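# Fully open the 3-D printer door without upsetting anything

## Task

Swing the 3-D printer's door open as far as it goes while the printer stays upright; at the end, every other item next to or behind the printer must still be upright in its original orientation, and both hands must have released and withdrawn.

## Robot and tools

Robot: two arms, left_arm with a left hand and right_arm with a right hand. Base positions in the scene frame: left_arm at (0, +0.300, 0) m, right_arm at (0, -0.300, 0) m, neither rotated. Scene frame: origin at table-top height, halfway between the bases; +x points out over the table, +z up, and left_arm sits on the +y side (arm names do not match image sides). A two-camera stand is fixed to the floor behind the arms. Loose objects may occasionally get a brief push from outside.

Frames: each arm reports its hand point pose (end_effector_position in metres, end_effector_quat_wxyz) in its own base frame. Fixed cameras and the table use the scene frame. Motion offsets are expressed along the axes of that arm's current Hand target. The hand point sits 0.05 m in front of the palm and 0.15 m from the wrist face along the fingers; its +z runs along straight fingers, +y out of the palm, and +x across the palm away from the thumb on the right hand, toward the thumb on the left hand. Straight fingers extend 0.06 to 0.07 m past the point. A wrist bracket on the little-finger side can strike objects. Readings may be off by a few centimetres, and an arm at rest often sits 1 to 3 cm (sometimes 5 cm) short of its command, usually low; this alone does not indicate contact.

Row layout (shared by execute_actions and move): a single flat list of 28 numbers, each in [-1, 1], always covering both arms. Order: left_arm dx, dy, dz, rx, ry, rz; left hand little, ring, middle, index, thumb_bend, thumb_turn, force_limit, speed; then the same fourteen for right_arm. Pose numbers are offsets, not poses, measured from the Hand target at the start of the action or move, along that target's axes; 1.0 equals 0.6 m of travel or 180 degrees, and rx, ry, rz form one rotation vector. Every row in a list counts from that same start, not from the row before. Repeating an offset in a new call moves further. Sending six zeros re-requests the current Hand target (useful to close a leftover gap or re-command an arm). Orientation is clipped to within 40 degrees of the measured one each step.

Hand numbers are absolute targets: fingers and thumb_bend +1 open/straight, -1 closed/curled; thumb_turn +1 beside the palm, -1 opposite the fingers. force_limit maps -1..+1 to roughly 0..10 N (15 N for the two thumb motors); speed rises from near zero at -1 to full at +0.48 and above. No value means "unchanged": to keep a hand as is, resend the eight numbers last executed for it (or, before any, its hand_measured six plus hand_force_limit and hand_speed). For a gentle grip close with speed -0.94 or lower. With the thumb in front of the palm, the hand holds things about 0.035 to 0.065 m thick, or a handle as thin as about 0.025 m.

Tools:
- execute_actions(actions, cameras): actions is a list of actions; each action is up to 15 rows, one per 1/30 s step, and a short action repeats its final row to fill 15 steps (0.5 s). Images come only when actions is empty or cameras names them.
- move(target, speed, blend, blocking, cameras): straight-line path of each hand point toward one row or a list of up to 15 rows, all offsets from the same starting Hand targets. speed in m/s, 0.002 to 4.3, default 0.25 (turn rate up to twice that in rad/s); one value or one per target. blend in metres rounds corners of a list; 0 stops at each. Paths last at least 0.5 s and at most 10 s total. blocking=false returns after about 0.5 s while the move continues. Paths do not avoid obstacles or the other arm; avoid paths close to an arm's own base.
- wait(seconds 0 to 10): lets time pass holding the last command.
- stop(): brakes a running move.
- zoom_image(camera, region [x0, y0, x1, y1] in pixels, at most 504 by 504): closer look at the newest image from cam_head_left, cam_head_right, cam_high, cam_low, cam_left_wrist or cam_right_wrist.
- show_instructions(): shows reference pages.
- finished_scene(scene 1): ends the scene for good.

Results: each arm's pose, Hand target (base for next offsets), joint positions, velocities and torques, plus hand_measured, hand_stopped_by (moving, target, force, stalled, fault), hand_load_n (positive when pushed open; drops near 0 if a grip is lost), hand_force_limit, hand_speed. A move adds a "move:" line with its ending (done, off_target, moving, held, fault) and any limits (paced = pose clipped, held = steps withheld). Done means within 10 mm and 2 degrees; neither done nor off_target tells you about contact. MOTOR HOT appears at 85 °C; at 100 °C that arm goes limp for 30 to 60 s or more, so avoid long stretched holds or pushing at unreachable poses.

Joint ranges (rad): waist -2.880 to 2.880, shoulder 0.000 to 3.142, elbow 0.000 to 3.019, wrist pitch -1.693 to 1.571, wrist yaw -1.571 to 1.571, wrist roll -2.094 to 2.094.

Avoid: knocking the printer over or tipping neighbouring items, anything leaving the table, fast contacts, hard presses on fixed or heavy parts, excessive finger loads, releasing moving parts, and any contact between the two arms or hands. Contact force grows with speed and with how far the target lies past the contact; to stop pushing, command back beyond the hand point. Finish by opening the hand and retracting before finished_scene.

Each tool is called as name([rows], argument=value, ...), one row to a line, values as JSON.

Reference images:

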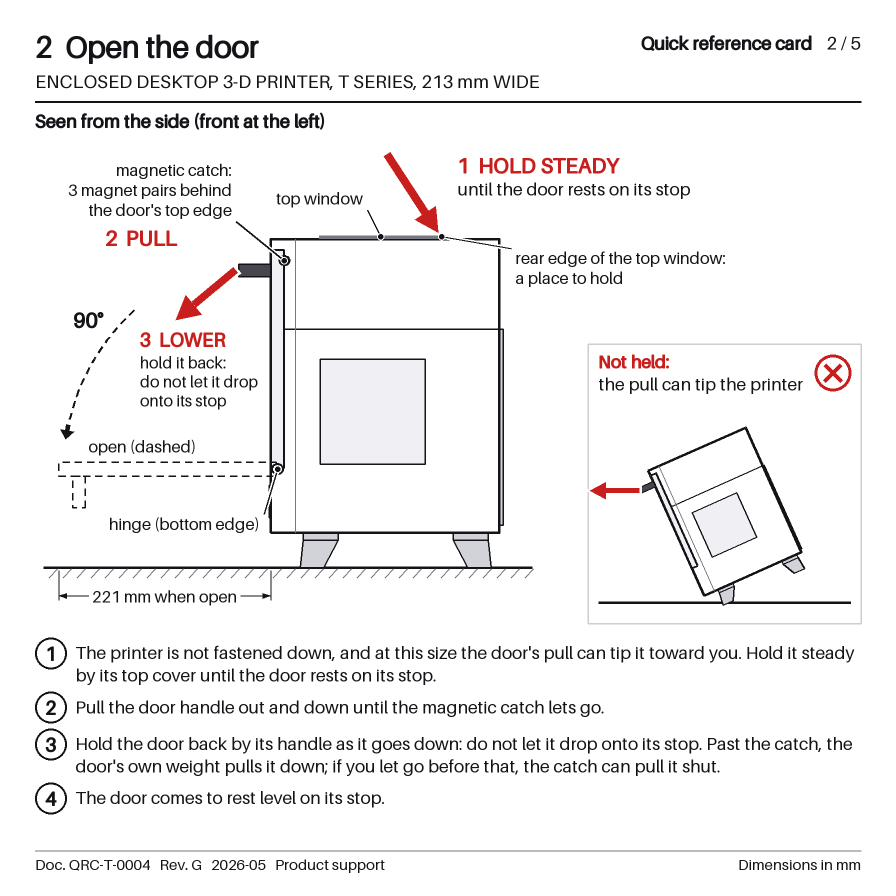

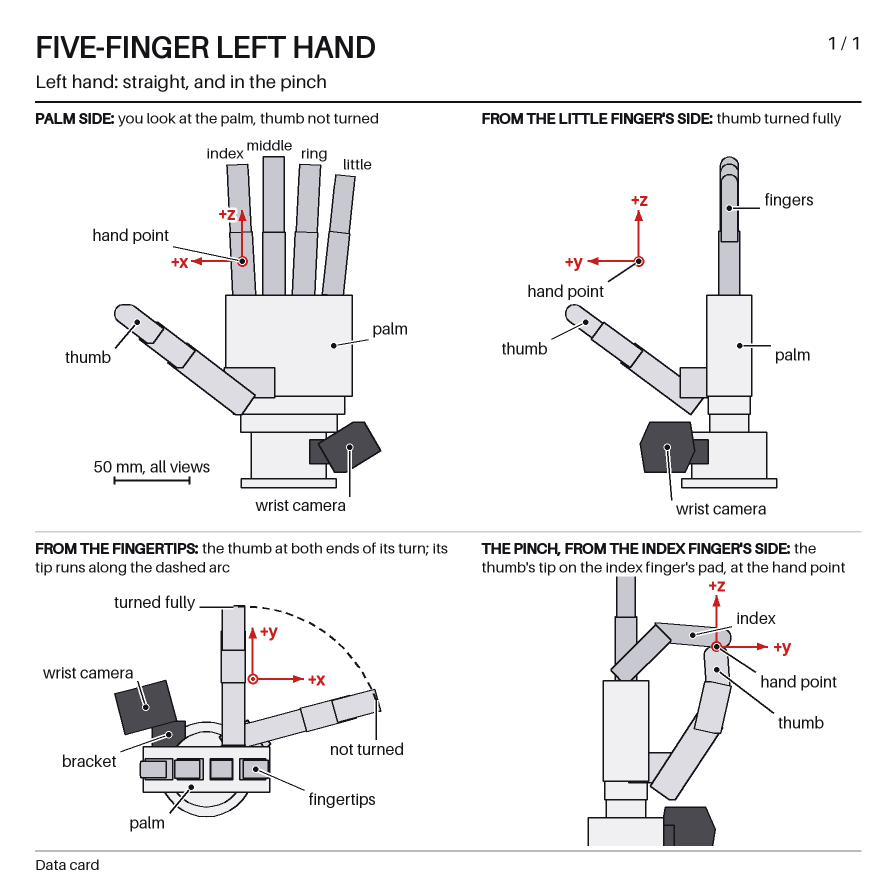

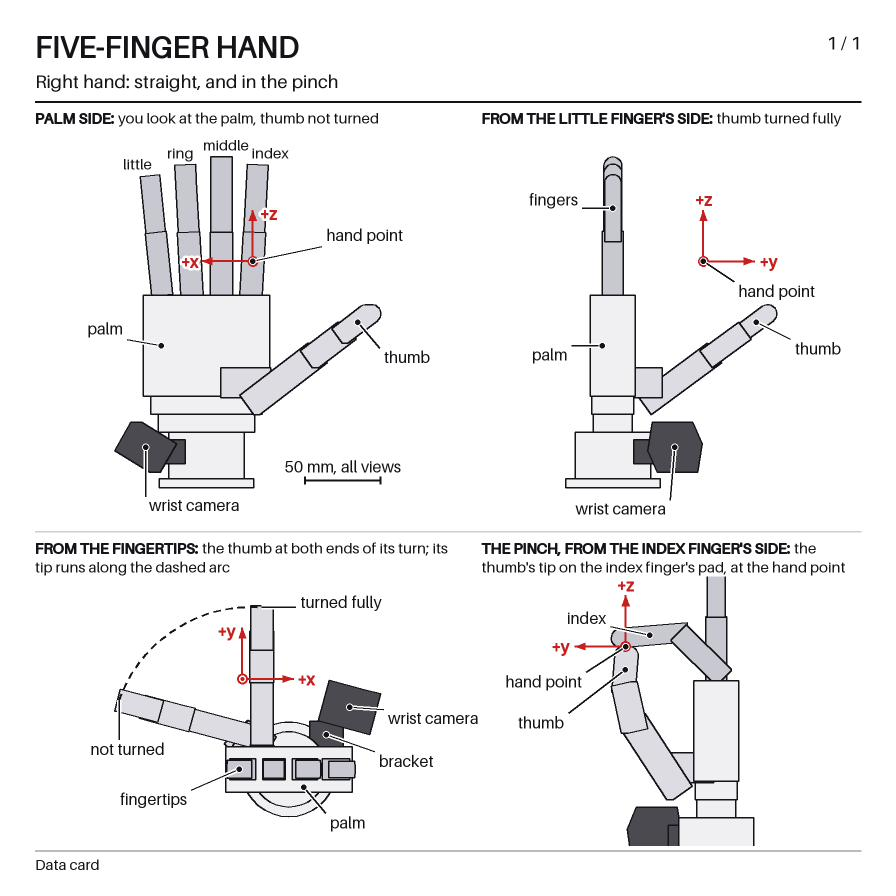

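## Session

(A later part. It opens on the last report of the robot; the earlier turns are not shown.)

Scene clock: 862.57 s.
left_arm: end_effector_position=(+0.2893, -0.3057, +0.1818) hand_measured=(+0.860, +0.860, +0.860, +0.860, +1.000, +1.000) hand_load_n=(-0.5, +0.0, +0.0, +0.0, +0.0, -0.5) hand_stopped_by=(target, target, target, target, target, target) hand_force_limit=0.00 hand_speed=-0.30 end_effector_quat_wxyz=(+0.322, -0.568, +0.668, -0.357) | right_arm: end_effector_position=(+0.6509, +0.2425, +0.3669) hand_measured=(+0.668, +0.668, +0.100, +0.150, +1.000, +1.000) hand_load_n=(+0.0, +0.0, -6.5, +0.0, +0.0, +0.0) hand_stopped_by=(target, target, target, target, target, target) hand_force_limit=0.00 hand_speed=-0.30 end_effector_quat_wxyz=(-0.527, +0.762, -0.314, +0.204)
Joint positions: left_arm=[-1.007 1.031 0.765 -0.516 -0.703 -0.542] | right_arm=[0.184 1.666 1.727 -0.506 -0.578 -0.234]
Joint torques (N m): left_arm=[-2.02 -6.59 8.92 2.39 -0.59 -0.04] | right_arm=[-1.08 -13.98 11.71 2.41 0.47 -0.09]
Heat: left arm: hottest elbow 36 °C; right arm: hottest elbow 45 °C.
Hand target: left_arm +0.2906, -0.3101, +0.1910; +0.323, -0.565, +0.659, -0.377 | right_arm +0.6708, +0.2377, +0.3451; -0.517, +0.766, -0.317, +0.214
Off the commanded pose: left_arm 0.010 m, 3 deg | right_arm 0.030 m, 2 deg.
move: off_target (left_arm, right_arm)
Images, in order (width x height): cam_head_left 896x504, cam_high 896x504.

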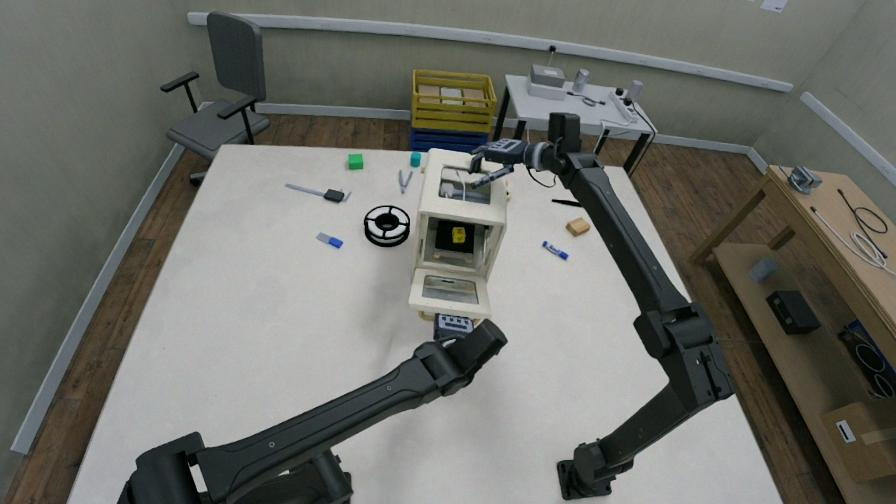

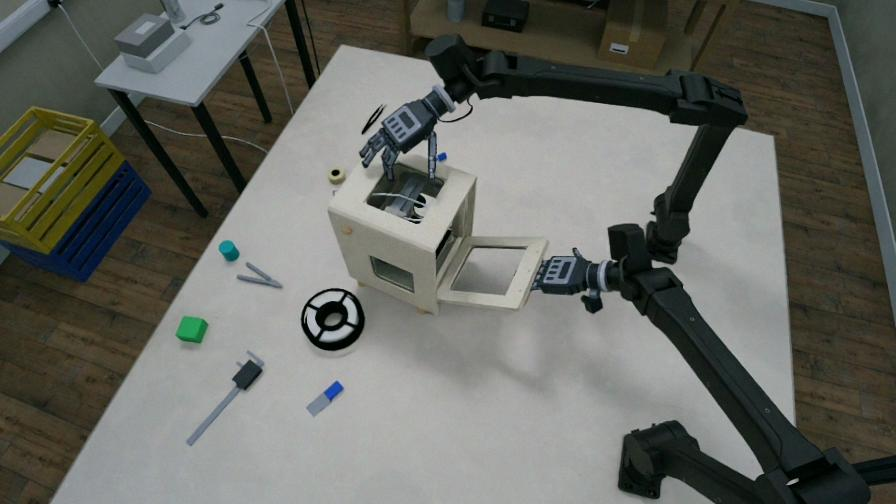

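move(target=[0.0003,0.0976,0.0372,0.0622,0,0,0.93,0.93,0.93,0.93,1,1,0,-0.3,0,0,0,0,0,0,0.667,0.667,0.1,0.15,1,1,0,-0.3], speed=0.06, cameras=["cam_head_left","cam_high","cam_low"])

zoom_image(camera="cam_high", region=[400, 180, 600, 340])

zoom_image(camera="cam_head_left", region=[390, 220, 530, 360])

Scene clock: 872.77 s.
left_arm: end_effector_position=(+0.2794, -0.3046, +0.1268) hand_measured=(+0.930, +0.930, +0.930, +0.930, +1.000, +1.000) hand_load_n=(-0.5, +0.0, +0.0, +0.0, +0.0, -0.5) hand_stopped_by=(target, target, target, target, target, target) hand_force_limit=0.00 hand_speed=-0.30 end_effector_quat_wxyz=(+0.373, -0.537, +0.622, -0.431) | right_arm: end_effector_position=(+0.6509, +0.2425, +0.3669) hand_measured=(+0.668, +0.668, +0.100, +0.150, +1.000, +1.000) hand_load_n=(+0.0, +0.0, -6.5, +0.0, +0.0, +0.0) hand_stopped_by=(target, target, target, target, target, target) hand_force_limit=0.00 hand_speed=-0.30 end_effector_quat_wxyz=(-0.527, +0.762, -0.314, +0.204)
Joint positions: left_arm=[-1.108 1.054 0.498 -0.024 -0.878 -0.466] | right_arm=[0.184 1.666 1.727 -0.506 -0.578 -0.234]
Joint torques (N m): left_arm=[-2.08 -3.96 8.25 2.59 -0.52 0.1] | right_arm=[-1.2 -13.98 11.74 2.44 0.48 -0.08]
Heat: left arm: hottest elbow 36 °C; right arm: hottest elbow 45 °C.
Hand target: left_arm +0.2803, -0.3087, +0.1292; +0.376, -0.531, +0.619, -0.439 | right_arm +0.6708, +0.2377, +0.3451; -0.517, +0.766, -0.317, +0.214
Off the commanded pose: left_arm 0.005 m, 1 deg | right_arm 0.030 m, 2 deg.
move: off_target (right_arm)
Images, in order (width x height): cam_head_left 896x504, cam_high 896x504, cam_low 896x504.

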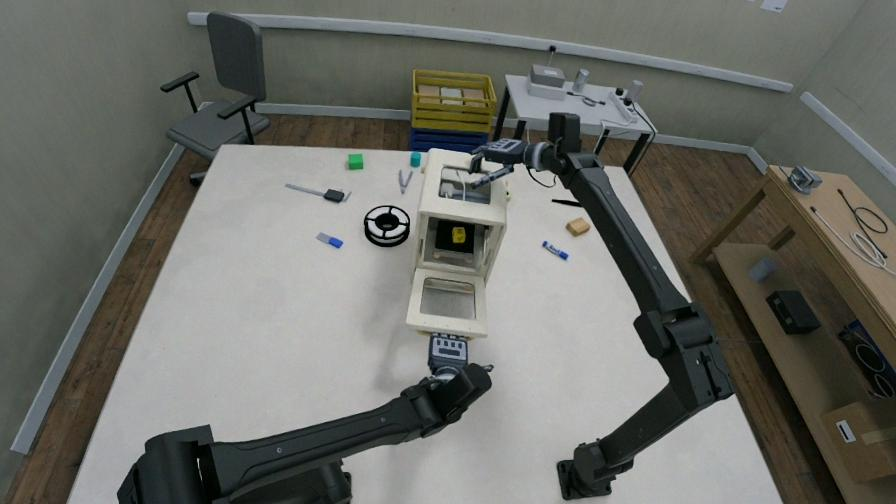

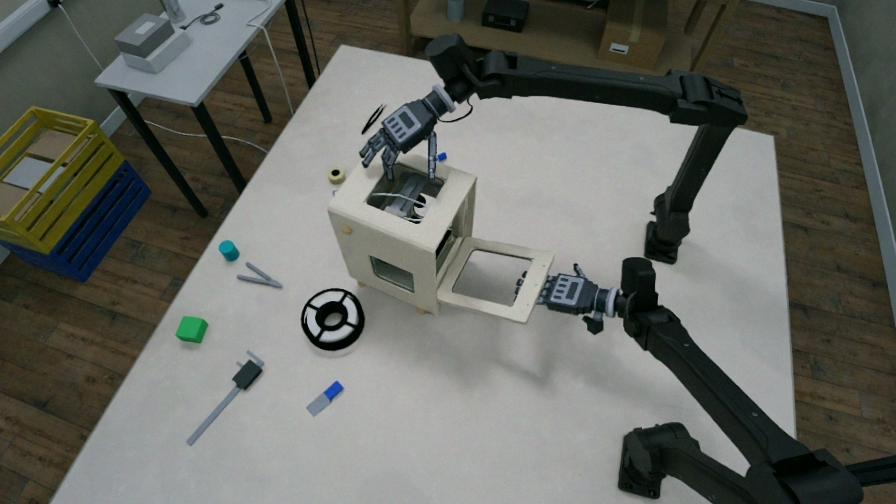

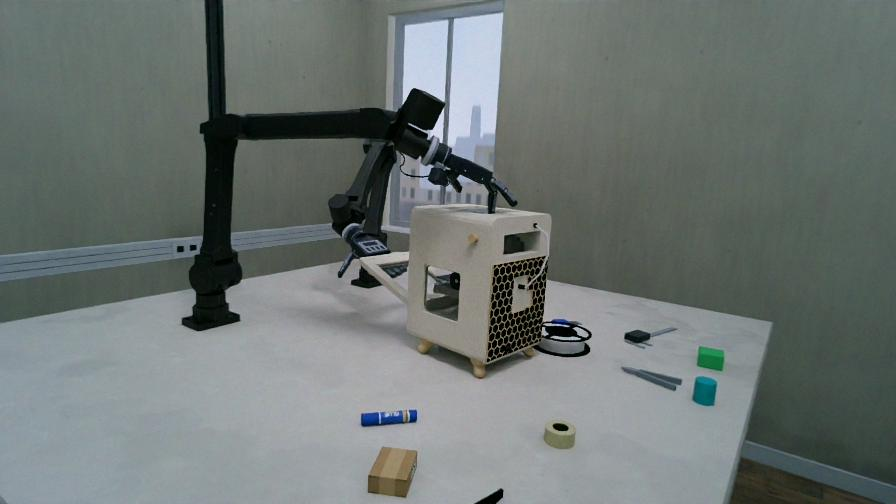

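Scaled by 2.520 from the camera's 896x504 image, which has a finer 1280x720 frame.

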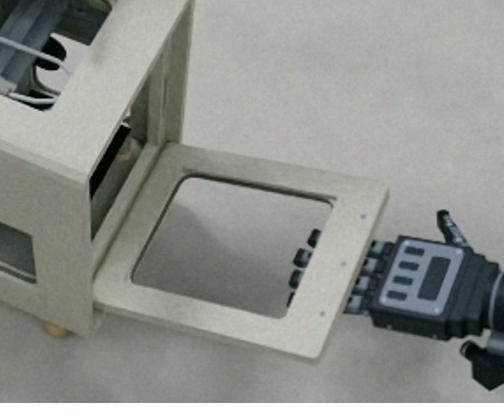

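Scaled by 3.600 from the camera's 896x504 image, which has a finer 1280x720 frame.

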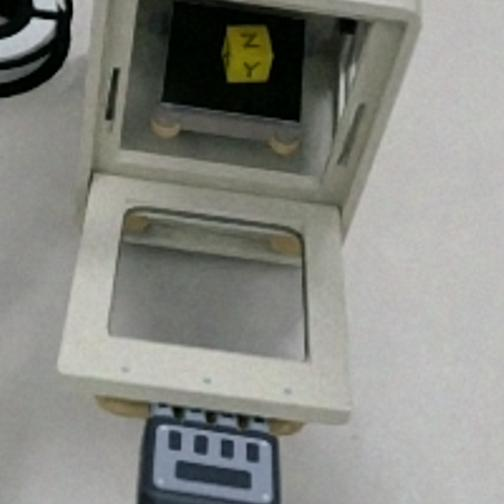

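move(target=[0.0002,0.0592,0.023,0.0372,0,0,0.972,0.972,0.972,0.972,1,1,0,-0.3,0,0,0,0,0,0,0.667,0.667,0.1,0.15,1,1,0,-0.3], speed=0.06, cameras=["cam_head_left","cam_high","cam_low"])

zoom_image(camera="cam_low", region=[300, 200, 460, 360])

zoom_image(camera="cam_high", region=[400, 180, 640, 380])

Scene clock: 882.27 s.
left_arm: end_effector_position=(+0.2816, -0.3063, +0.0882) hand_measured=(+0.972, +0.972, +0.972, +0.972, +1.000, +1.000) hand_load_n=(-0.5, +0.0, +0.0, +0.0, +0.0, -0.5) hand_stopped_by=(target, target, target, target, target, target) hand_force_limit=0.00 hand_speed=-0.30 end_effector_quat_wxyz=(+0.404, -0.513, +0.596, -0.468) | right_arm: end_effector_position=(+0.6509, +0.2425, +0.3669) hand_measured=(+0.668, +0.668, +0.100, +0.150, +1.000, +1.000) hand_load_n=(+0.0, +0.0, -6.5, +0.0, +0.0, -0.5) hand_stopped_by=(target, target, target, target, target, target) hand_force_limit=0.00 hand_speed=-0.30 end_effector_quat_wxyz=(-0.527, +0.762, -0.314, +0.204)
Joint positions: left_arm=[-1.143 1.217 0.369 0.427 -0.953 -0.349] | right_arm=[0.184 1.666 1.727 -0.506 -0.578 -0.234]
Joint torques (N m): left_arm=[-2.02 -4.37 6.78 2.65 -0.39 0.06] | right_arm=[-1.2 -14.04 11.75 2.4 0.47 -0.08]
Heat: left arm: hottest elbow 36 °C; right arm: hottest elbow 45 °C.
Hand target: left_arm +0.2815, -0.3090, +0.0911; +0.407, -0.508, +0.592, -0.475 | right_arm +0.6708, +0.2377, +0.3451; -0.517, +0.766, -0.317, +0.214
Off the commanded pose: left_arm 0.004 m, 1 deg | right_arm 0.030 m, 2 deg.
move: off_target (right_arm)
Images, in order (width x height): cam_head_left 896x504, cam_high 896x504, cam_low 896x504.

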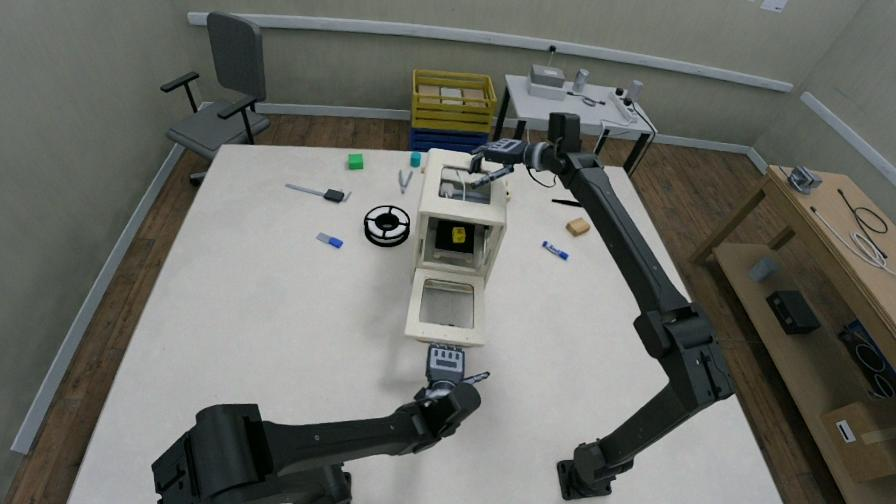

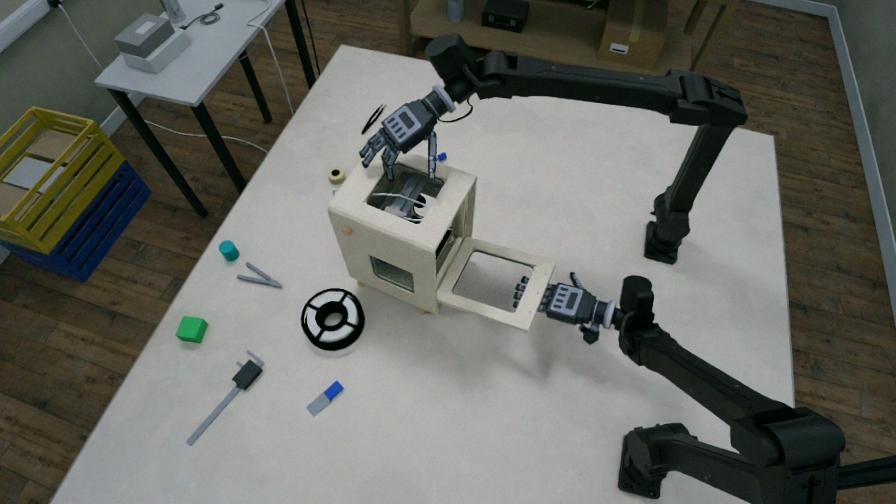

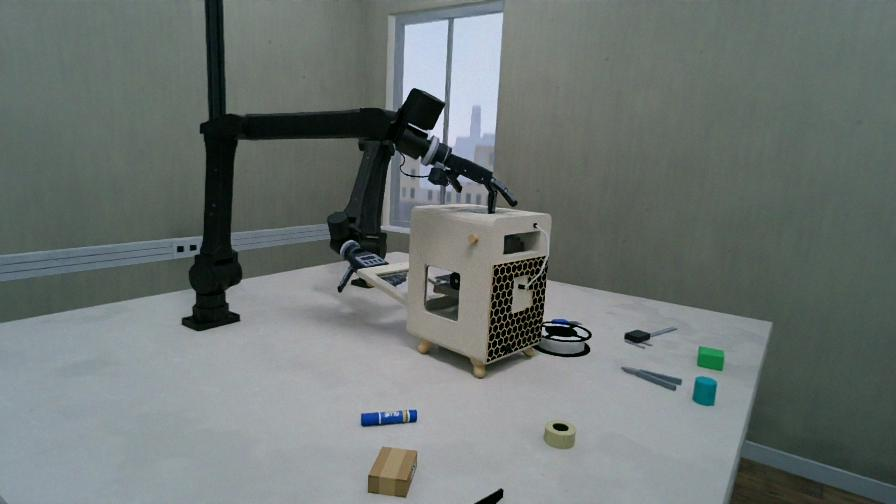

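Scaled by 3.150 from the camera's 896x504 image, which has a finer 1280x720 frame.

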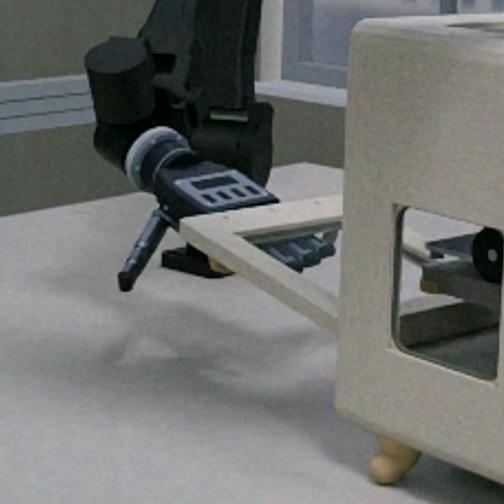

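Scaled by 2.100 from the camera's 896x504 image, which has a finer 1280x720 frame.

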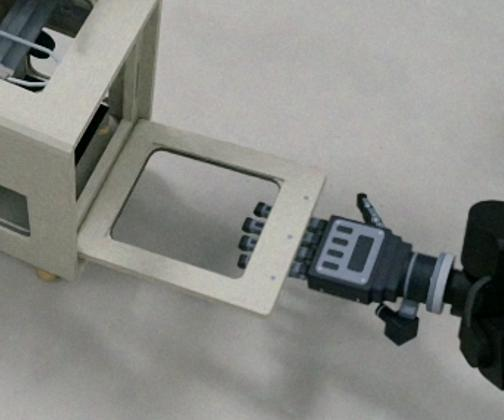

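move(target=[0.0005,0.0365,0.0048,0,0,0,0.972,0.972,0.972,0.972,1,1,0,-0.3,0,0,0,0,0,0,0.667,0.667,0.1,0.15,1,1,0,-0.3], speed=0.05, cameras=["cam_low","cam_left_wrist"])

zoom_image(camera="cam_low", region=[300, 200, 460, 360])

Scene clock: 898.47 s.
left_arm: end_effector_position=(+0.2805, -0.3074, +0.0680) hand_measured=(+0.972, +0.972, +0.972, +0.972, +1.000, +1.000) hand_load_n=(-0.5, +0.0, +0.0, +0.5, +0.0, -0.5) hand_stopped_by=(target, target, target, target, target, target) hand_force_limit=0.00 hand_speed=-0.30 end_effector_quat_wxyz=(+0.404, -0.513, +0.594, -0.470) | right_arm: end_effector_position=(+0.6509, +0.2425, +0.3669) hand_measured=(+0.668, +0.668, +0.100, +0.150, +1.000, +1.000) hand_load_n=(+0.0, +0.0, -6.5, +0.0, +0.0, -0.5) hand_stopped_by=(target, target, target, target, target, target) hand_force_limit=0.00 hand_speed=-0.30 end_effector_quat_wxyz=(-0.527, +0.762, -0.314, +0.204)
Joint positions: left_arm=[-1.149 1.302 0.346 0.539 -0.959 -0.349] | right_arm=[0.184 1.666 1.727 -0.506 -0.578 -0.234]
Joint torques (N m): left_arm=[-2.02 -4.66 5.94 2.48 -0.4 0.06] | right_arm=[-1.2 -14.04 11.73 2.41 0.47 -0.08]
Heat: left arm: hottest elbow 35 °C; right arm: hottest elbow 44 °C.
Hand target: left_arm +0.2796, -0.3090, +0.0691; +0.407, -0.508, +0.592, -0.475 | right_arm +0.6708, +0.2377, +0.3451; -0.517, +0.766, -0.317, +0.214
Off the commanded pose: left_arm 0.002 m, 1 deg | right_arm 0.030 m, 2 deg.
move: off_target (right_arm)
Images, in order (width x height): cam_low 896x504, cam_left_wrist 616x616.

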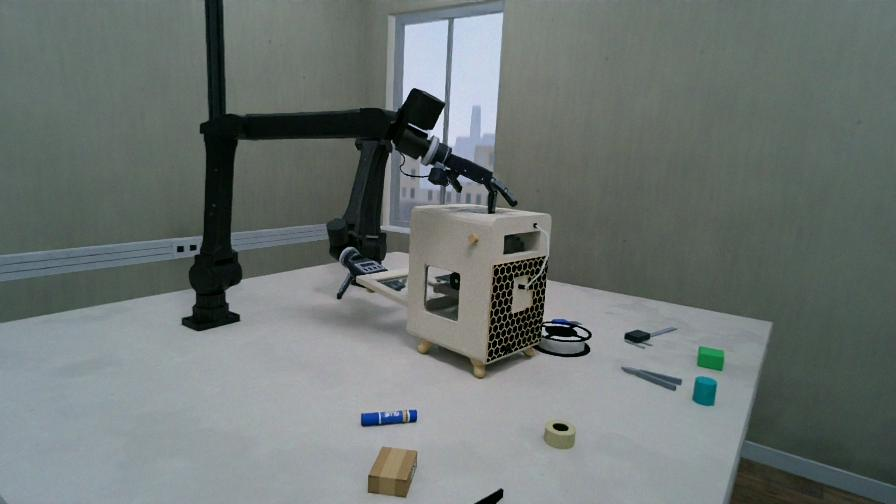

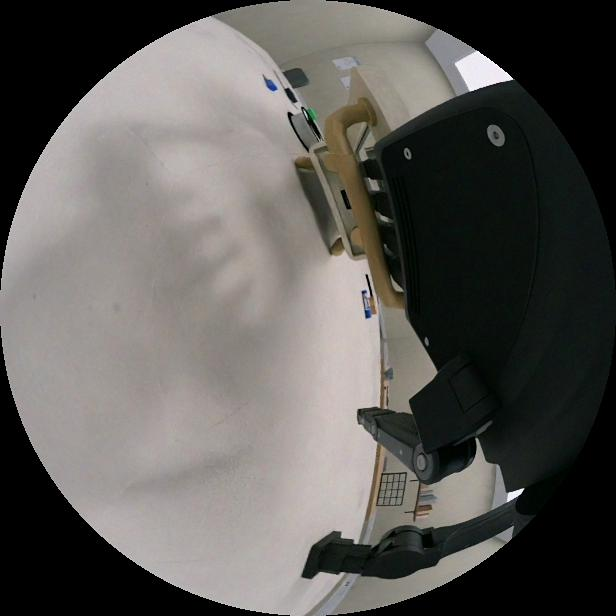

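Scaled by 3.150 from the camera's 896x504 image, which has a finer 1280x720 frame.

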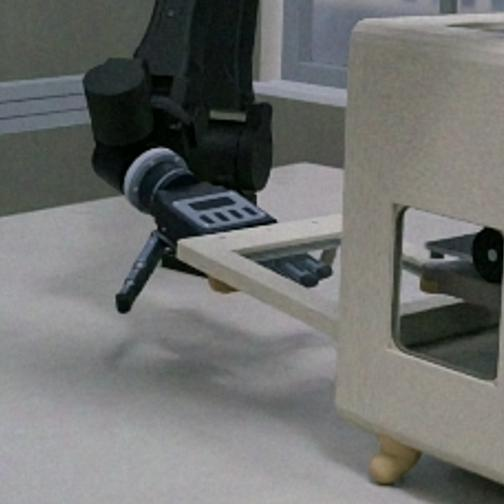

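move(target=[0.0005,0.0447,0.0065,0.014,0,0,1,1,1,1,1,1,0,-0.3,0,0,0,0,0,0,0.667,0.667,0.1,0.15,1,1,0,-0.3], speed=0.05, cameras=["cam_low","cam_left_wrist"])

zoom_image(camera="cam_low", region=[300, 200, 460, 360])

zoom_image(camera="cam_left_wrist", region=[260, 60, 500, 340])

Scene clock: 907.67 s.
left_arm: end_effector_position=(+0.2797, -0.3106, +0.0423) hand_measured=(+1.000, +1.000, +1.000, +1.000, +1.000, +1.000) hand_load_n=(-0.5, +0.0, +0.0, +0.0, +0.0, +0.0) hand_stopped_by=(target, target, target, target, target, target) hand_force_limit=0.00 hand_speed=-0.30 end_effector_quat_wxyz=(+0.412, -0.506, +0.581, -0.486) | right_arm: end_effector_position=(+0.6509, +0.2425, +0.3669) hand_measured=(+0.668, +0.668, +0.100, +0.150, +1.000, +1.000) hand_load_n=(+0.0, +0.0, -6.5, +0.0, +0.0, -0.5) hand_stopped_by=(target, target, target, target, target, target) hand_force_limit=0.00 hand_speed=-0.30 end_effector_quat_wxyz=(-0.527, +0.762, -0.314, +0.204)
Joint positions: left_arm=[-1.168 1.476 0.311 0.817 -0.988 -0.308] | right_arm=[0.184 1.666 1.727 -0.506 -0.578 -0.234]
Joint torques (N m): left_arm=[-2.14 -5.66 4.16 2.51 -0.48 0.11] | right_arm=[-1.14 -13.98 11.74 2.43 0.47 -0.08]
Heat: left arm: hottest elbow 35 °C; right arm: hottest elbow 44 °C.
Hand target: left_arm +0.2775, -0.3090, +0.0422; +0.418, -0.499, +0.582, -0.488 | right_arm +0.6708, +0.2377, +0.3451; -0.517, +0.766, -0.317, +0.214
Off the commanded pose: left_arm 0.003 m, 1 deg | right_arm 0.030 m, 2 deg.
move: off_target (right_arm)
Images, in order (width x height): cam_low 896x504, cam_left_wrist 616x616.

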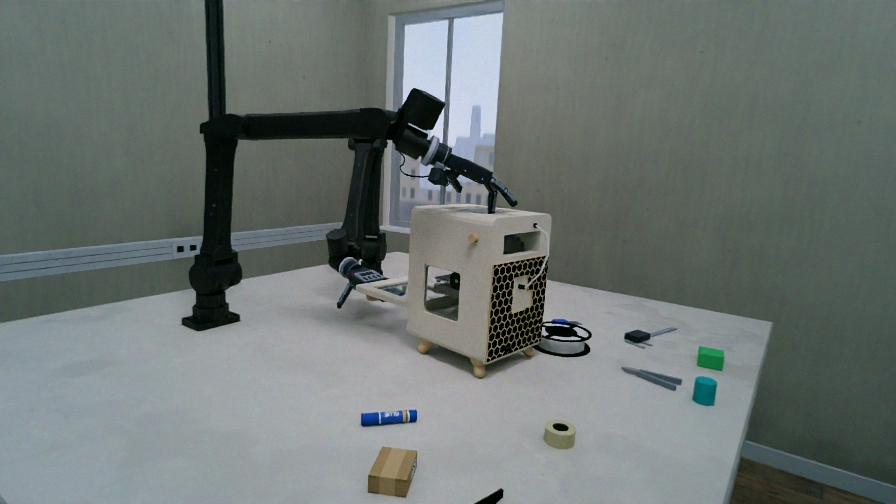

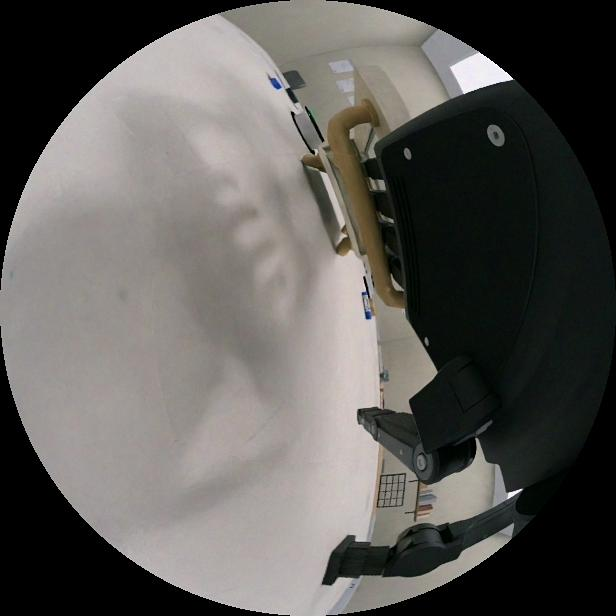

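Scaled by 3.150 from the camera's 896x504 image, which has a finer 1280x720 frame.

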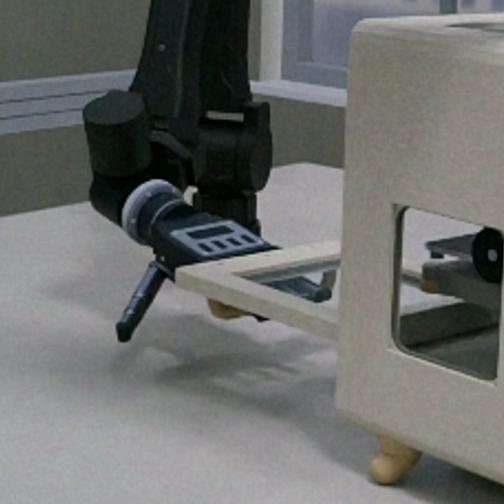

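Scaled by 1.800 from the camera's 616x616 image, which has a finer 880x880 frame.

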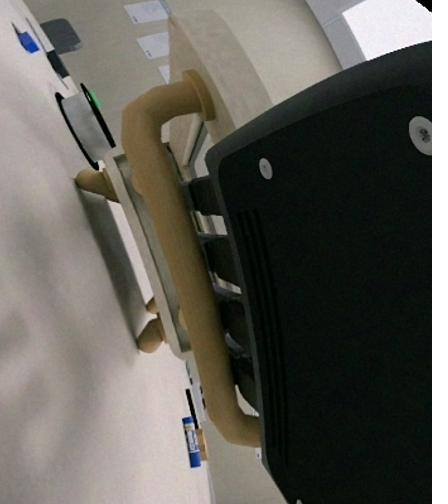

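move(target=[-0.0003,0.021,0.0055,0.011,0,0,1,1,1,1,1,1,0,-0.3,0,0,0,0,0,0,0.667,0.667,0.1,0.15,1,1,0,-0.3], speed=0.05, cameras=["cam_low","cam_left_wrist"])

zoom_image(camera="cam_low", region=[300, 200, 460, 360])

zoom_image(camera="cam_left_wrist", region=[260, 60, 500, 340])

Scene clock: 913.93 s.
left_arm: end_effector_position=(+0.2841, -0.3115, +0.0389) hand_measured=(+1.000, +1.000, +1.000, +1.000, +1.000, +1.000) hand_load_n=(+0.0, +0.0, +0.0, +0.0, +0.0, +0.0) hand_stopped_by=(target, target, target, target, target, target) hand_force_limit=0.00 hand_speed=-0.30 end_effector_quat_wxyz=(+0.424, -0.503, +0.559, -0.504) | right_arm: end_effector_position=(+0.6509, +0.2425, +0.3669) hand_measured=(+0.668, +0.668, +0.100, +0.150, +1.000, +1.000) hand_load_n=(+0.0, +0.0, -7.0, +0.0, +0.0, +0.0) hand_stopped_by=(target, target, target, target, target, target) hand_force_limit=0.00 hand_speed=-0.30 end_effector_quat_wxyz=(-0.527, +0.762, -0.314, +0.204)
Joint positions: left_arm=[-1.174 1.584 0.3 1.03 -1.021 -0.252] | right_arm=[0.184 1.666 1.727 -0.506 -0.578 -0.234]
Joint torques (N m): left_arm=[-2.2 -4.78 3.08 1.88 0.05 0.08] | right_arm=[-1.08 -13.98 11.73 2.43 0.48 -0.08]
Heat: left arm: hottest elbow 35 °C; right arm: hottest elbow 44 °C.
Hand target: left_arm +0.2786, -0.3090, +0.0291; +0.426, -0.492, +0.573, -0.498 | right_arm +0.6708, +0.2377, +0.3451; -0.517, +0.766, -0.317, +0.214
Off the commanded pose: left_arm 0.011 m, 2 deg | right_arm 0.030 m, 2 deg.
move: off_target (left_arm, right_arm)
Images, in order (width x height): cam_low 896x504, cam_left_wrist 616x616.

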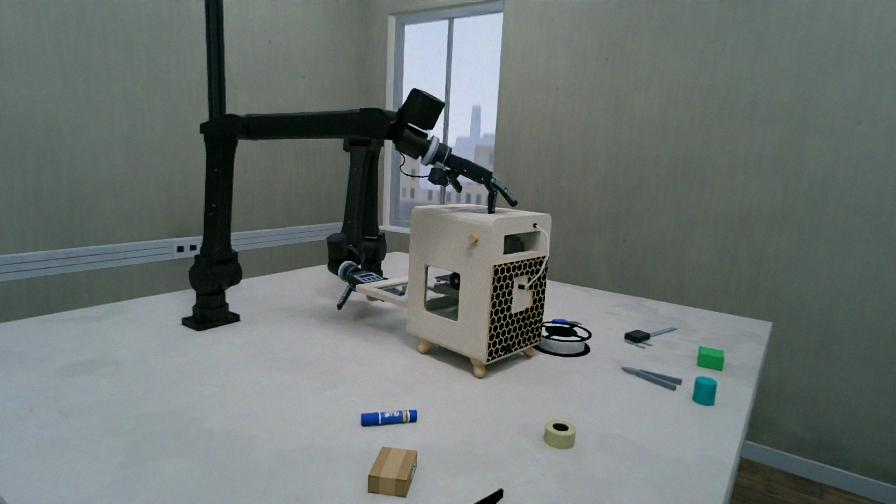

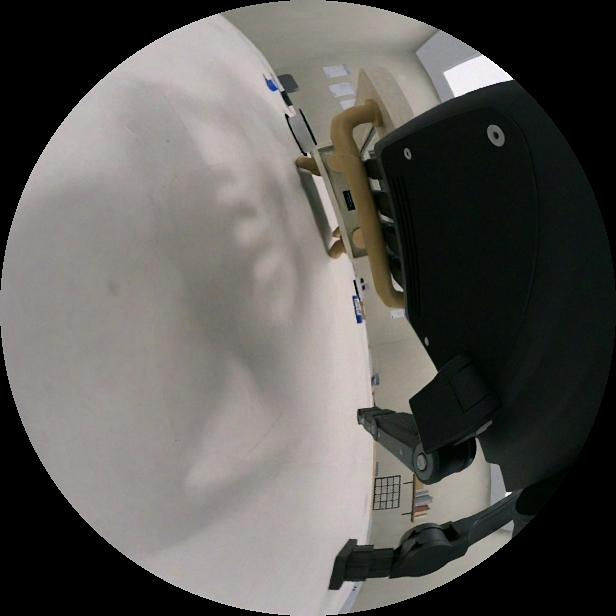

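Scaled by 3.150 from the camera's 896x504 image, which has a finer 1280x720 frame.

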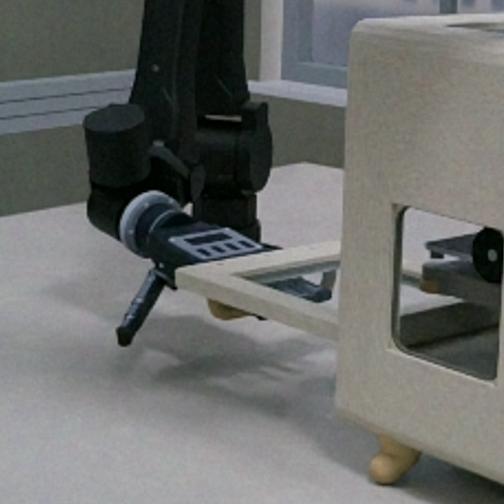

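Scaled by 1.800 from the camera's 616x616 image, which has a finer 880x880 frame.

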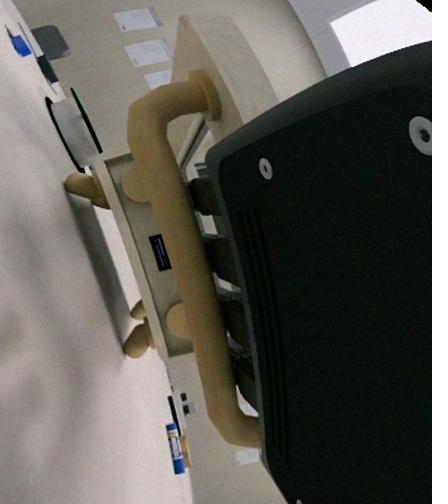

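wait(seconds=0, cameras=["cam_head_left","cam_head_right","cam_high"])

zoom_image(camera="cam_high", region=[400, 200, 700, 400])

zoom_image(camera="cam_head_right", region=[380, 200, 540, 360])

Scene clock: 919.80 s.
left_arm: end_effector_position=(+0.2841, -0.3115, +0.0389) hand_measured=(+1.000, +1.000, +1.000, +1.000, +1.000, +1.000) hand_load_n=(+0.0, +0.0, +0.0, +0.0, +0.0, +0.0) hand_stopped_by=(target, target, target, target, target, target) hand_force_limit=0.00 hand_speed=-0.30 end_effector_quat_wxyz=(+0.424, -0.503, +0.559, -0.504) | right_arm: end_effector_position=(+0.6509, +0.2425, +0.3669) hand_measured=(+0.668, +0.668, +0.100, +0.150, +1.000, +1.000) hand_load_n=(-0.5, +0.0, -7.0, +0.0, +0.0, -0.5) hand_stopped_by=(target, target, target, target, target, target) hand_force_limit=0.00 hand_speed=-0.30 end_effector_quat_wxyz=(-0.527, +0.762, -0.314, +0.204)
Joint positions: left_arm=[-1.174 1.584 0.3 1.03 -1.021 -0.252] | right_arm=[0.184 1.666 1.727 -0.506 -0.578 -0.234]
Joint torques (N m): left_arm=[-2.08 -4.78 3.08 1.88 0.05 0.07] | right_arm=[-1.08 -14.15 11.73 2.39 0.48 -0.08]
Heat: left arm: hottest elbow 34 °C; right arm: hottest elbow 44 °C.
Hand target: left_arm +0.2786, -0.3090, +0.0291; +0.426, -0.492, +0.573, -0.498 | right_arm +0.6708, +0.2377, +0.3451; -0.517, +0.766, -0.317, +0.214
Off the commanded pose: left_arm 0.011 m, 2 deg | right_arm 0.030 m, 2 deg.
Images, in order (width x height): cam_head_left 896x504, cam_head_right 896x504, cam_high 896x504.

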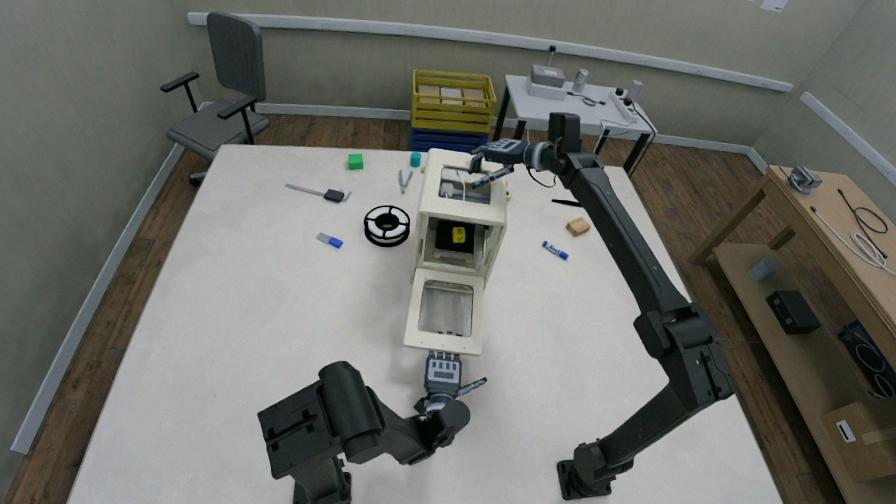

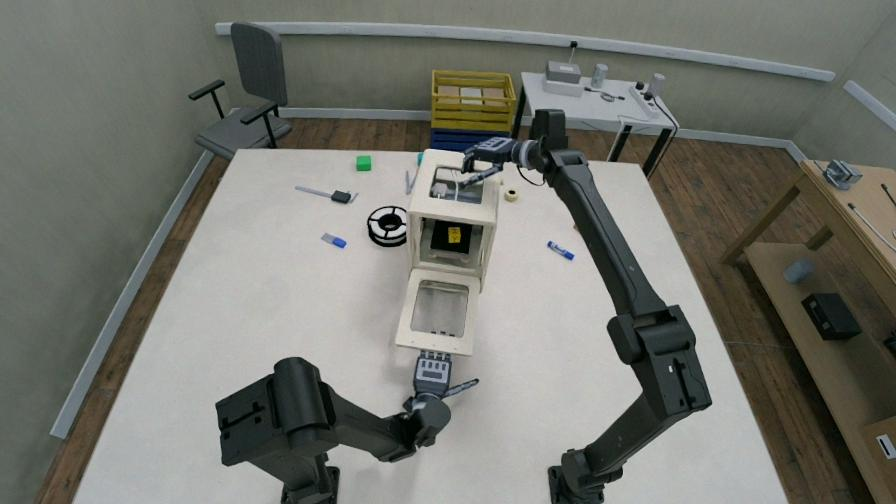

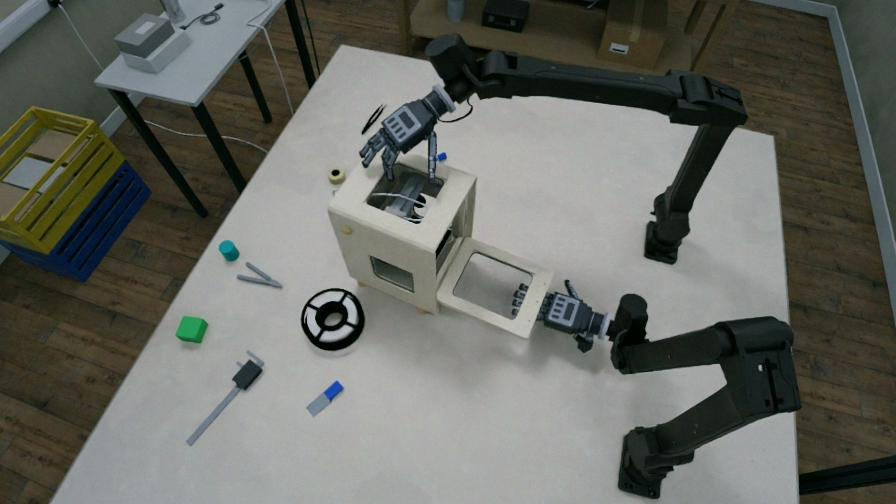

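Scaled by 1.680 from the camera's 896x504 image, which has a finer 1280x720 frame.

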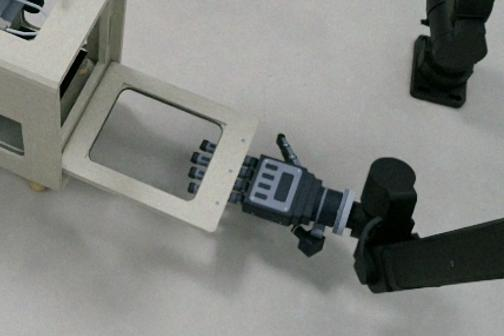

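Scaled by 3.150 from the camera's 896x504 image, which has a finer 1280x720 frame.

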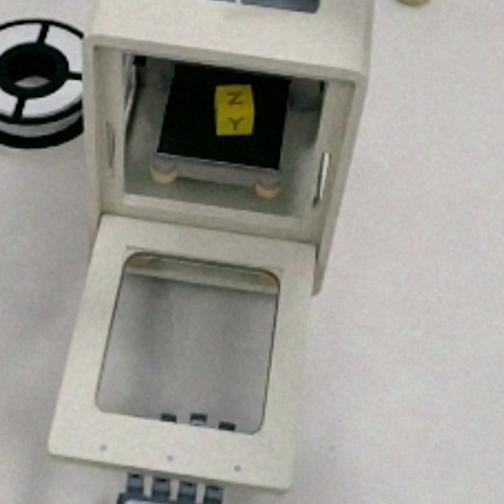

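move(target=[0,-0.0185,-0.0048,0,0,0,1,1,1,1,1,1,0,-0.3,0,0,0,0,0,0,0.667,0.667,0.1,0.15,1,1,0,-0.3], speed=0.05, cameras=["cam_low","cam_left_wrist"])

zoom_image(camera="cam_low", region=[300, 200, 460, 360])

zoom_image(camera="cam_left_wrist", region=[260, 60, 500, 340])

Scene clock: 928.40 s.
left_arm: end_effector_position=(+0.2821, -0.3124, +0.0413) hand_measured=(+1.000, +1.000, +1.000, +1.000, +1.000, +1.000) hand_load_n=(+0.0, +0.0, +0.0, +0.0, +0.0, -0.5) hand_stopped_by=(target, target, target, target, target, target) hand_force_limit=0.00 hand_speed=-0.30 end_effector_quat_wxyz=(+0.424, -0.498, +0.566, -0.502) | right_arm: end_effector_position=(+0.6509, +0.2425, +0.3669) hand_measured=(+0.668, +0.668, +0.100, +0.150, +1.000, +1.000) hand_load_n=(+0.0, +0.0, -6.5, +0.0, +0.0, +0.0) hand_stopped_by=(target, target, target, target, target, target) hand_force_limit=0.00 hand_speed=-0.30 end_effector_quat_wxyz=(-0.527, +0.762, -0.314, +0.204)
Joint positions: left_arm=[-1.178 1.563 0.3 1.004 -1.014 -0.242] | right_arm=[0.184 1.666 1.727 -0.506 -0.578 -0.234]
Joint torques (N m): left_arm=[-2.14 -7.88 3.26 0.69 -0.13 0.02] | right_arm=[-1.14 -14.04 11.73 2.4 0.47 -0.08]
Heat: left arm: hottest elbow 34 °C; right arm: hottest elbow 44 °C.
Hand target: left_arm +0.2773, -0.3088, +0.0405; +0.427, -0.492, +0.573, -0.498 | right_arm +0.6708, +0.2377, +0.3451; -0.517, +0.766, -0.317, +0.214
Off the commanded pose: left_arm 0.006 m, 1 deg | right_arm 0.030 m, 2 deg.
move: off_target (right_arm)
Images, in order (width x height): cam_low 896x504, cam_left_wrist 616x616.

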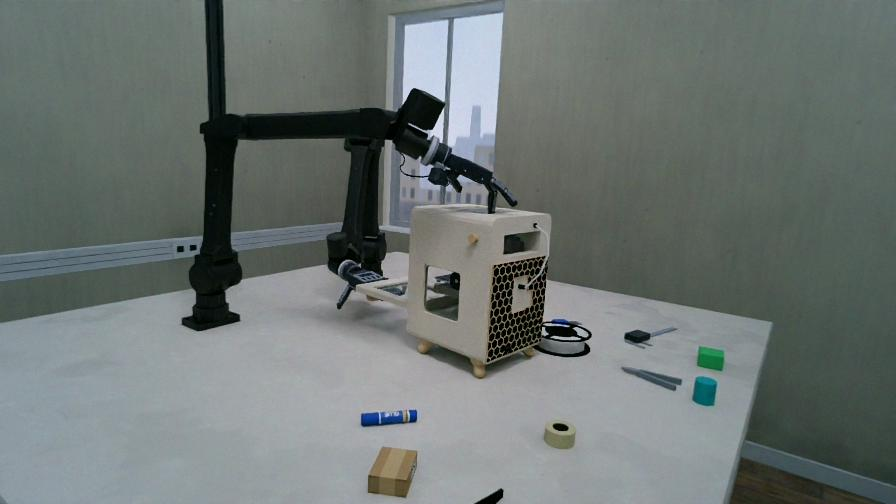

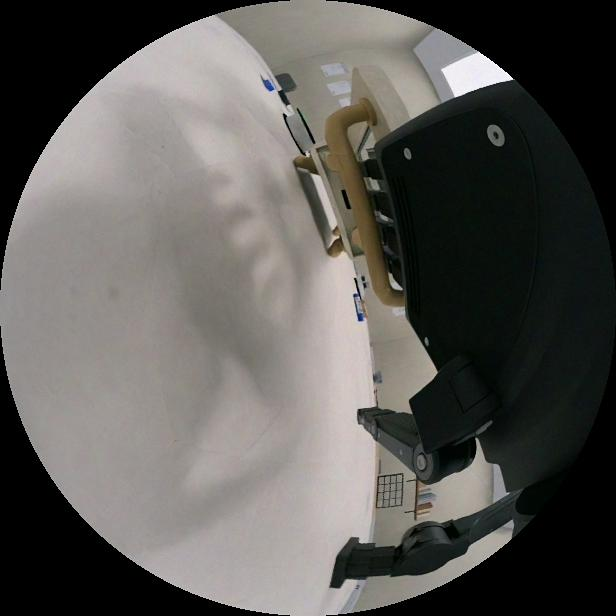

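Scaled by 3.150 from the camera's 896x504 image, which has a finer 1280x720 frame.

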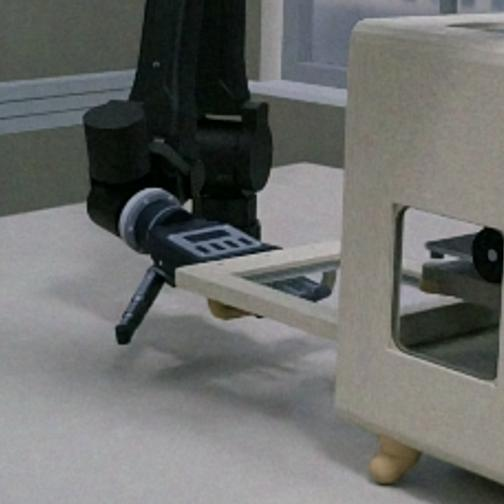

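Scaled by 1.800 from the camera's 616x616 image, which has a finer 880x880 frame.

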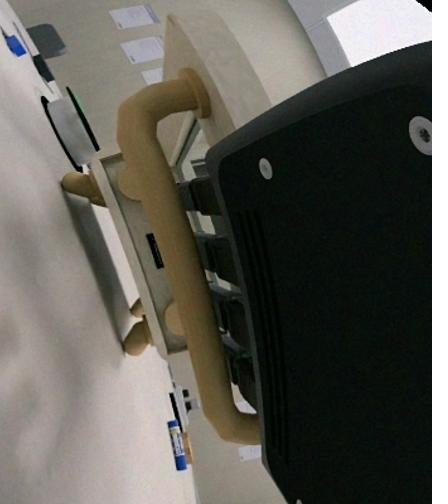

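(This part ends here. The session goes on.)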